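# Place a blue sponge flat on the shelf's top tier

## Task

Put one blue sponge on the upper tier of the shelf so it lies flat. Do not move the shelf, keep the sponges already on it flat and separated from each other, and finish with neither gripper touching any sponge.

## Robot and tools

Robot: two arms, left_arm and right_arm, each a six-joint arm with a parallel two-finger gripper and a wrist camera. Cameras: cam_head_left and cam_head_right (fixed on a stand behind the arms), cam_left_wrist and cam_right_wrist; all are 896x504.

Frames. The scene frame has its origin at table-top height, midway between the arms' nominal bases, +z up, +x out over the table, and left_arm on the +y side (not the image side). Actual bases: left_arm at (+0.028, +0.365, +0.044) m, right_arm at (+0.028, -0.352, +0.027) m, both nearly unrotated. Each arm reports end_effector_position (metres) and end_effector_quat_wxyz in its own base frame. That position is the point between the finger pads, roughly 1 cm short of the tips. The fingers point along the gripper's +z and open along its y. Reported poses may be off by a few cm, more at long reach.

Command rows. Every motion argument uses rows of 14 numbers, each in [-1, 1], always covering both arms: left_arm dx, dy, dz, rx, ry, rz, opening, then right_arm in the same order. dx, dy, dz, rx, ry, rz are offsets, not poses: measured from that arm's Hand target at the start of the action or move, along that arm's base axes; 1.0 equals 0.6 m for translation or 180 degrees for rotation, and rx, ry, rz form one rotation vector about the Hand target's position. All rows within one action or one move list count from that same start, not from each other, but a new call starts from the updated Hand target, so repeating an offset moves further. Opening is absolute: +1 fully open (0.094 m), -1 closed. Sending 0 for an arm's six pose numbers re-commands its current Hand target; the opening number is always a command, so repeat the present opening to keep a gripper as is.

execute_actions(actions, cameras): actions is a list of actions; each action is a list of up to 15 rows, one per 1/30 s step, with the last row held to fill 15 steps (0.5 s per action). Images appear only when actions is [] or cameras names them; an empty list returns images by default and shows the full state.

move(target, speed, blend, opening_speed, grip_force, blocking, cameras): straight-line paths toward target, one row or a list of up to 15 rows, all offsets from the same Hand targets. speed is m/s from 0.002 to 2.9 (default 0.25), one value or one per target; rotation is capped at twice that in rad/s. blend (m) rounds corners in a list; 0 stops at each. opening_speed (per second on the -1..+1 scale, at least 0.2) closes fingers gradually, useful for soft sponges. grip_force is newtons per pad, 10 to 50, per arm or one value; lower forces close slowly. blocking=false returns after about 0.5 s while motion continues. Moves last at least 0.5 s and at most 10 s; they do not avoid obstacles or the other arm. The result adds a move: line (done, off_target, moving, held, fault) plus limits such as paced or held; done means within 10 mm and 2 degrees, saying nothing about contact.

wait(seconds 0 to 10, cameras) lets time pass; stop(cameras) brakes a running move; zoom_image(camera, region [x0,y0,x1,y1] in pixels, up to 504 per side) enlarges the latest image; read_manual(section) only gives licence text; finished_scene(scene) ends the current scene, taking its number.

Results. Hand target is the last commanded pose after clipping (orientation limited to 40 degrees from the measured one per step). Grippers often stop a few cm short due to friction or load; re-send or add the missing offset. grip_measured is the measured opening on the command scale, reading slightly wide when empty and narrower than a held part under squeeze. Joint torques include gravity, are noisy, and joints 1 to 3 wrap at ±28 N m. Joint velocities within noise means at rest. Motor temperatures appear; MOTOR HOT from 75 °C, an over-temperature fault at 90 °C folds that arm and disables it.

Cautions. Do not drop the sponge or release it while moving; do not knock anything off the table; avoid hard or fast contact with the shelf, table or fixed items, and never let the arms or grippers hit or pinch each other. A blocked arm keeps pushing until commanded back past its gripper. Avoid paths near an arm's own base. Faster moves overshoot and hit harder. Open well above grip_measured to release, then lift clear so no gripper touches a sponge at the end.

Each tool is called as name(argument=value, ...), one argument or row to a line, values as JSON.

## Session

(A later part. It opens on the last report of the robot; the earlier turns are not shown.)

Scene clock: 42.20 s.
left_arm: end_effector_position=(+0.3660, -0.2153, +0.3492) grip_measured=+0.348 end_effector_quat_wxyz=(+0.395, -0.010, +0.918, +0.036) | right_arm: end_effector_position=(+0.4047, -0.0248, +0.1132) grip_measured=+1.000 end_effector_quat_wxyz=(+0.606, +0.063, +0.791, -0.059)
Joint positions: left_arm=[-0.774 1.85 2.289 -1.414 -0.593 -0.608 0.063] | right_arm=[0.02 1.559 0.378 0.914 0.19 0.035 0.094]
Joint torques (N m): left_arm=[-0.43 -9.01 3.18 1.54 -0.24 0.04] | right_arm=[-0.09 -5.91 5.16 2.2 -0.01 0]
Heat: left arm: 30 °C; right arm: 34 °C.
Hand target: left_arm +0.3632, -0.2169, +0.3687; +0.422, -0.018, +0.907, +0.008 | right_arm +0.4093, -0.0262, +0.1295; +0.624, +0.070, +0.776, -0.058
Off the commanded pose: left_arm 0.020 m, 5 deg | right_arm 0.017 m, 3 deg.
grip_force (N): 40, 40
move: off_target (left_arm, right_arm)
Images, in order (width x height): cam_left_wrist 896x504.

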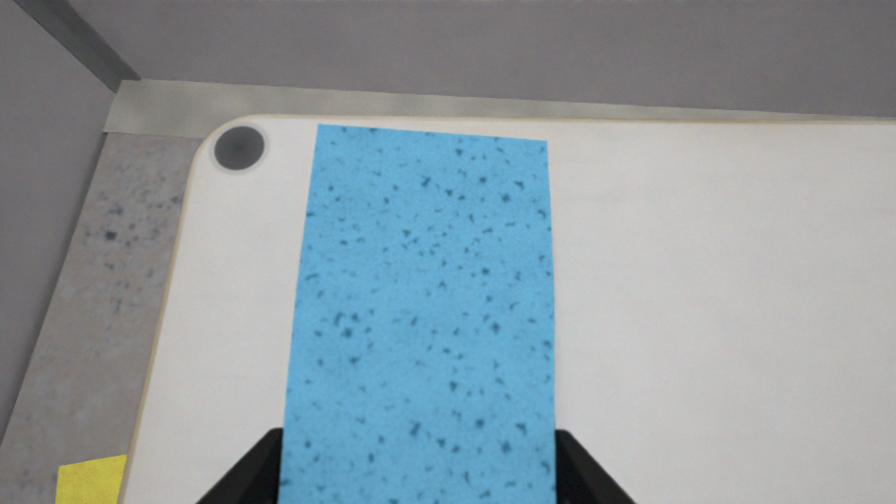

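move(
  target=[0,0,-0.020,0,0,0,0.25,0,0,0,0,0,0,1],
  speed=0.05,
)

move(
  target=[0,0,-0.014,0,0,0,0.25,0,0,0,0,0,0,1],
  speed=0.05,
  cameras=["cam_left_wrist","cam_head_left"],
)

Scene clock: 43.47 s.
left_arm: end_effector_position=(+0.3665, -0.2157, +0.3384) grip_measured=+0.348 end_effector_quat_wxyz=(+0.397, -0.016, +0.917, +0.032) | right_arm: end_effector_position=(+0.4047, -0.0248, +0.1132) grip_measured=+1.000 end_effector_quat_wxyz=(+0.606, +0.063, +0.791, -0.059)
Joint positions: left_arm=[-0.774 1.805 2.173 -1.335 -0.593 -0.619 0.063] | right_arm=[0.02 1.559 0.378 0.914 0.19 0.035 0.094]
Joint torques (N m): left_arm=[-0.47 -8.87 3.36 1.49 -0.24 0.05] | right_arm=[-0.09 -5.93 5.16 2.2 -0.01 0]
Heat: left arm: 30 °C; right arm: 34 °C.
Hand target: left_arm +0.3632, -0.2169, +0.3567; +0.422, -0.018, +0.907, +0.008 | right_arm +0.4093, -0.0262, +0.1295; +0.624, +0.070, +0.776, -0.058
Off the commanded pose: left_arm 0.019 m, 4 deg | right_arm 0.017 m, 3 deg.
grip_force (N): 40, 40
move: off_target (left_arm, right_arm)

Scene clock: 44.47 s.
left_arm: end_effector_position=(+0.3663, -0.2155, +0.3371) grip_measured=+0.348 end_effector_quat_wxyz=(+0.405, -0.020, +0.914, +0.023) | right_arm: end_effector_position=(+0.4047, -0.0248, +0.1132) grip_measured=+1.000 end_effector_quat_wxyz=(+0.606, +0.063, +0.791, -0.059)
Joint positions: left_arm=[-0.774 1.768 2.104 -1.277 -0.593 -0.619 0.063] | right_arm=[0.02 1.559 0.378 0.914 0.19 0.035 0.094]
Joint torques (N m): left_arm=[-0.44 -7.88 3.15 1.44 -0.25 0.05] | right_arm=[-0.09 -5.91 5.15 2.2 -0.01 0]
Heat: left arm: 30 °C; right arm: 34 °C.
Hand target: left_arm +0.3632, -0.2169, +0.3483; +0.422, -0.018, +0.907, +0.008 | right_arm +0.4093, -0.0262, +0.1295; +0.624, +0.070, +0.776, -0.058
Off the commanded pose: left_arm 0.012 m, 3 deg | right_arm 0.017 m, 3 deg.
grip_force (N): 40, 40
move: off_target (left_arm, right_arm)
Images, in order (width x height): cam_head_left 896x504, cam_left_wrist 896x504.

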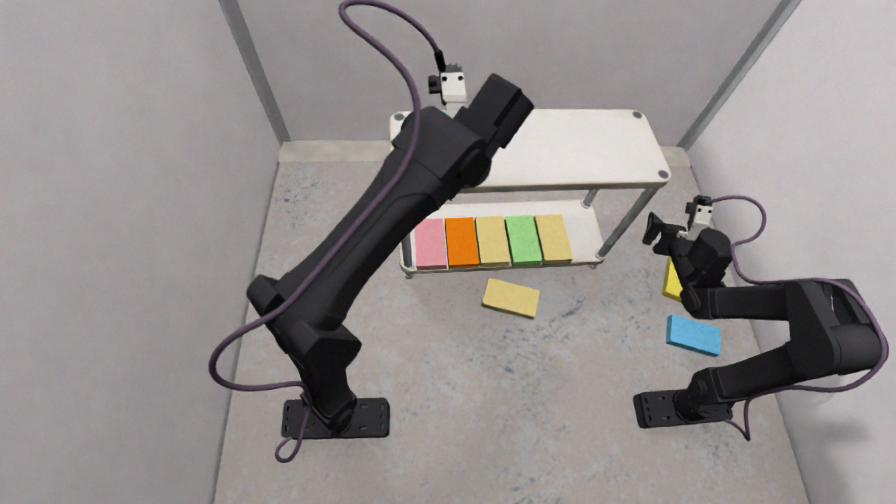

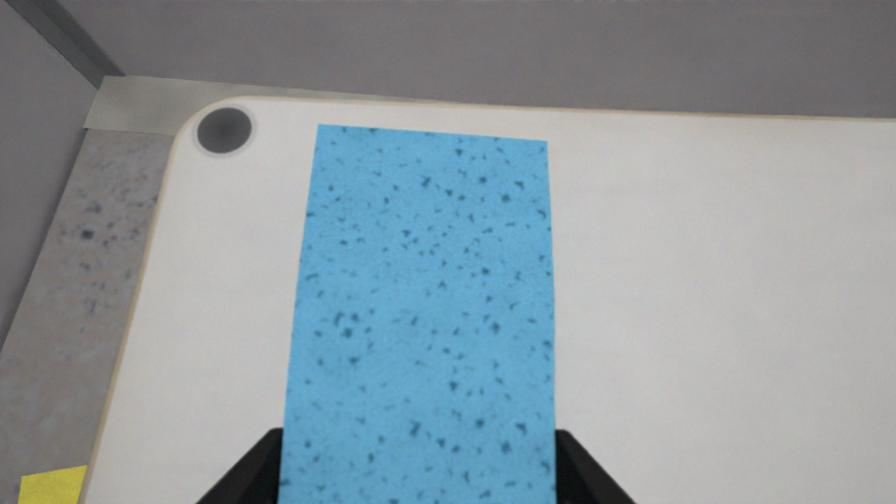

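move(
  target=[0,0,0.004,0,0,0,0.95,0,0,0,0,0,0,1],
  opening_speed=0.8,
)

move(
  target=[-0.15,0.01,0.12,0,0,0,0.95,0,0,0,0,0,0,1],
  speed=0.2,
  cameras=["cam_left_wrist","cam_head_right"],
)

Scene clock: 46.00 s.
left_arm: end_effector_position=(+0.3666, -0.2150, +0.3371) grip_measured=+0.947 end_effector_quat_wxyz=(+0.405, -0.016, +0.914, +0.026) | right_arm: end_effector_position=(+0.4047, -0.0248, +0.1132) grip_measured=+1.000 end_effector_quat_wxyz=(+0.606, +0.063, +0.791, -0.059)
Joint positions: left_arm=[-0.772 1.768 2.104 -1.277 -0.593 -0.608 0.091] | right_arm=[0.02 1.559 0.378 0.914 0.19 0.035 0.094]
Joint torques (N m): left_arm=[-0.44 -7.45 4.41 1.33 -0.24 0.05] | right_arm=[-0.1 -5.93 5.16 2.2 -0.01 0]
Heat: left arm: 30 °C; right arm: 34 °C.
Hand target: left_arm +0.3632, -0.2169, +0.3507; +0.422, -0.018, +0.907, +0.008 | right_arm +0.4093, -0.0262, +0.1295; +0.624, +0.070, +0.776, -0.058
Off the commanded pose: left_arm 0.014 m, 3 deg | right_arm 0.017 m, 3 deg.
grip_force (N): 40, 40
move: off_target (left_arm, right_arm)

Scene clock: 47.47 s.
left_arm: end_effector_position=(+0.2763, -0.2271, +0.4084) grip_measured=+0.947 end_effector_quat_wxyz=(+0.443, +0.009, +0.896, -0.032) | right_arm: end_effector_position=(+0.4047, -0.0248, +0.1132) grip_measured=+1.000 end_effector_quat_wxyz=(+0.606, +0.063, +0.791, -0.059)
Joint positions: left_arm=[-1.021 1.672 2.296 -1.535 -0.697 -0.754 0.091] | right_arm=[0.02 1.559 0.378 0.914 0.19 0.035 0.094]
Joint torques (N m): left_arm=[-0.29 -5.26 5.48 0.85 -0.67 -0.09] | right_arm=[-0.09 -5.91 5.16 2.2 -0.01 0]
Heat: left arm: 30 °C; right arm: 34 °C.
Hand target: left_arm +0.2732, -0.2109, +0.4227; +0.422, -0.018, +0.907, +0.008 | right_arm +0.4093, -0.0262, +0.1295; +0.624, +0.070, +0.776, -0.058
Off the commanded pose: left_arm 0.022 m, 6 deg | right_arm 0.017 m, 3 deg.
joint sent to its limit (left arm) — joint 4 (wrist pitch), lower limit. The joint targets are off in position and orientation.
grip_force (N): 40, 40
move: off_target (left_arm, right_arm)
Images, in order (width x height): cam_head_right 896x504, cam_left_wrist 896x504.

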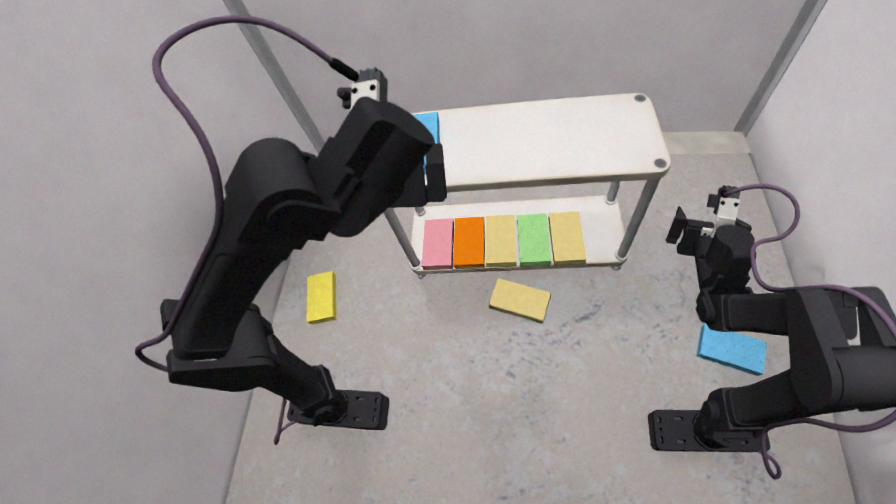

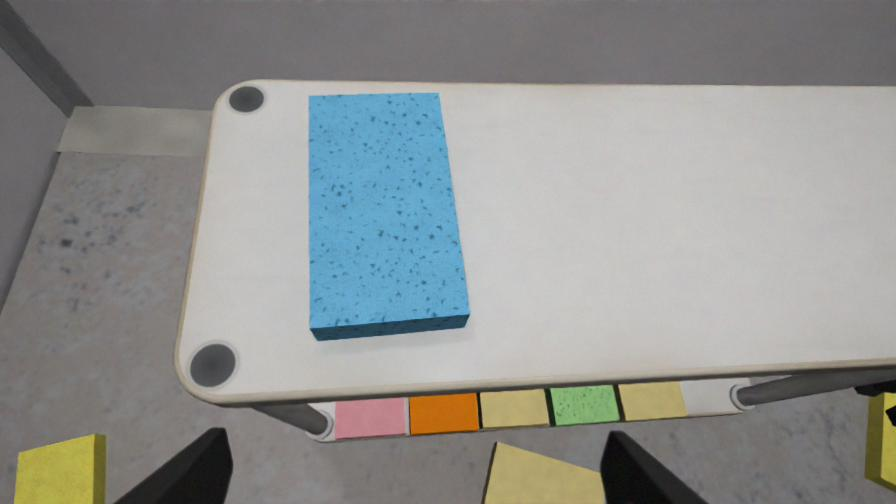

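finished_scene(
  scene=3,
)

The scene is finished: the task was done.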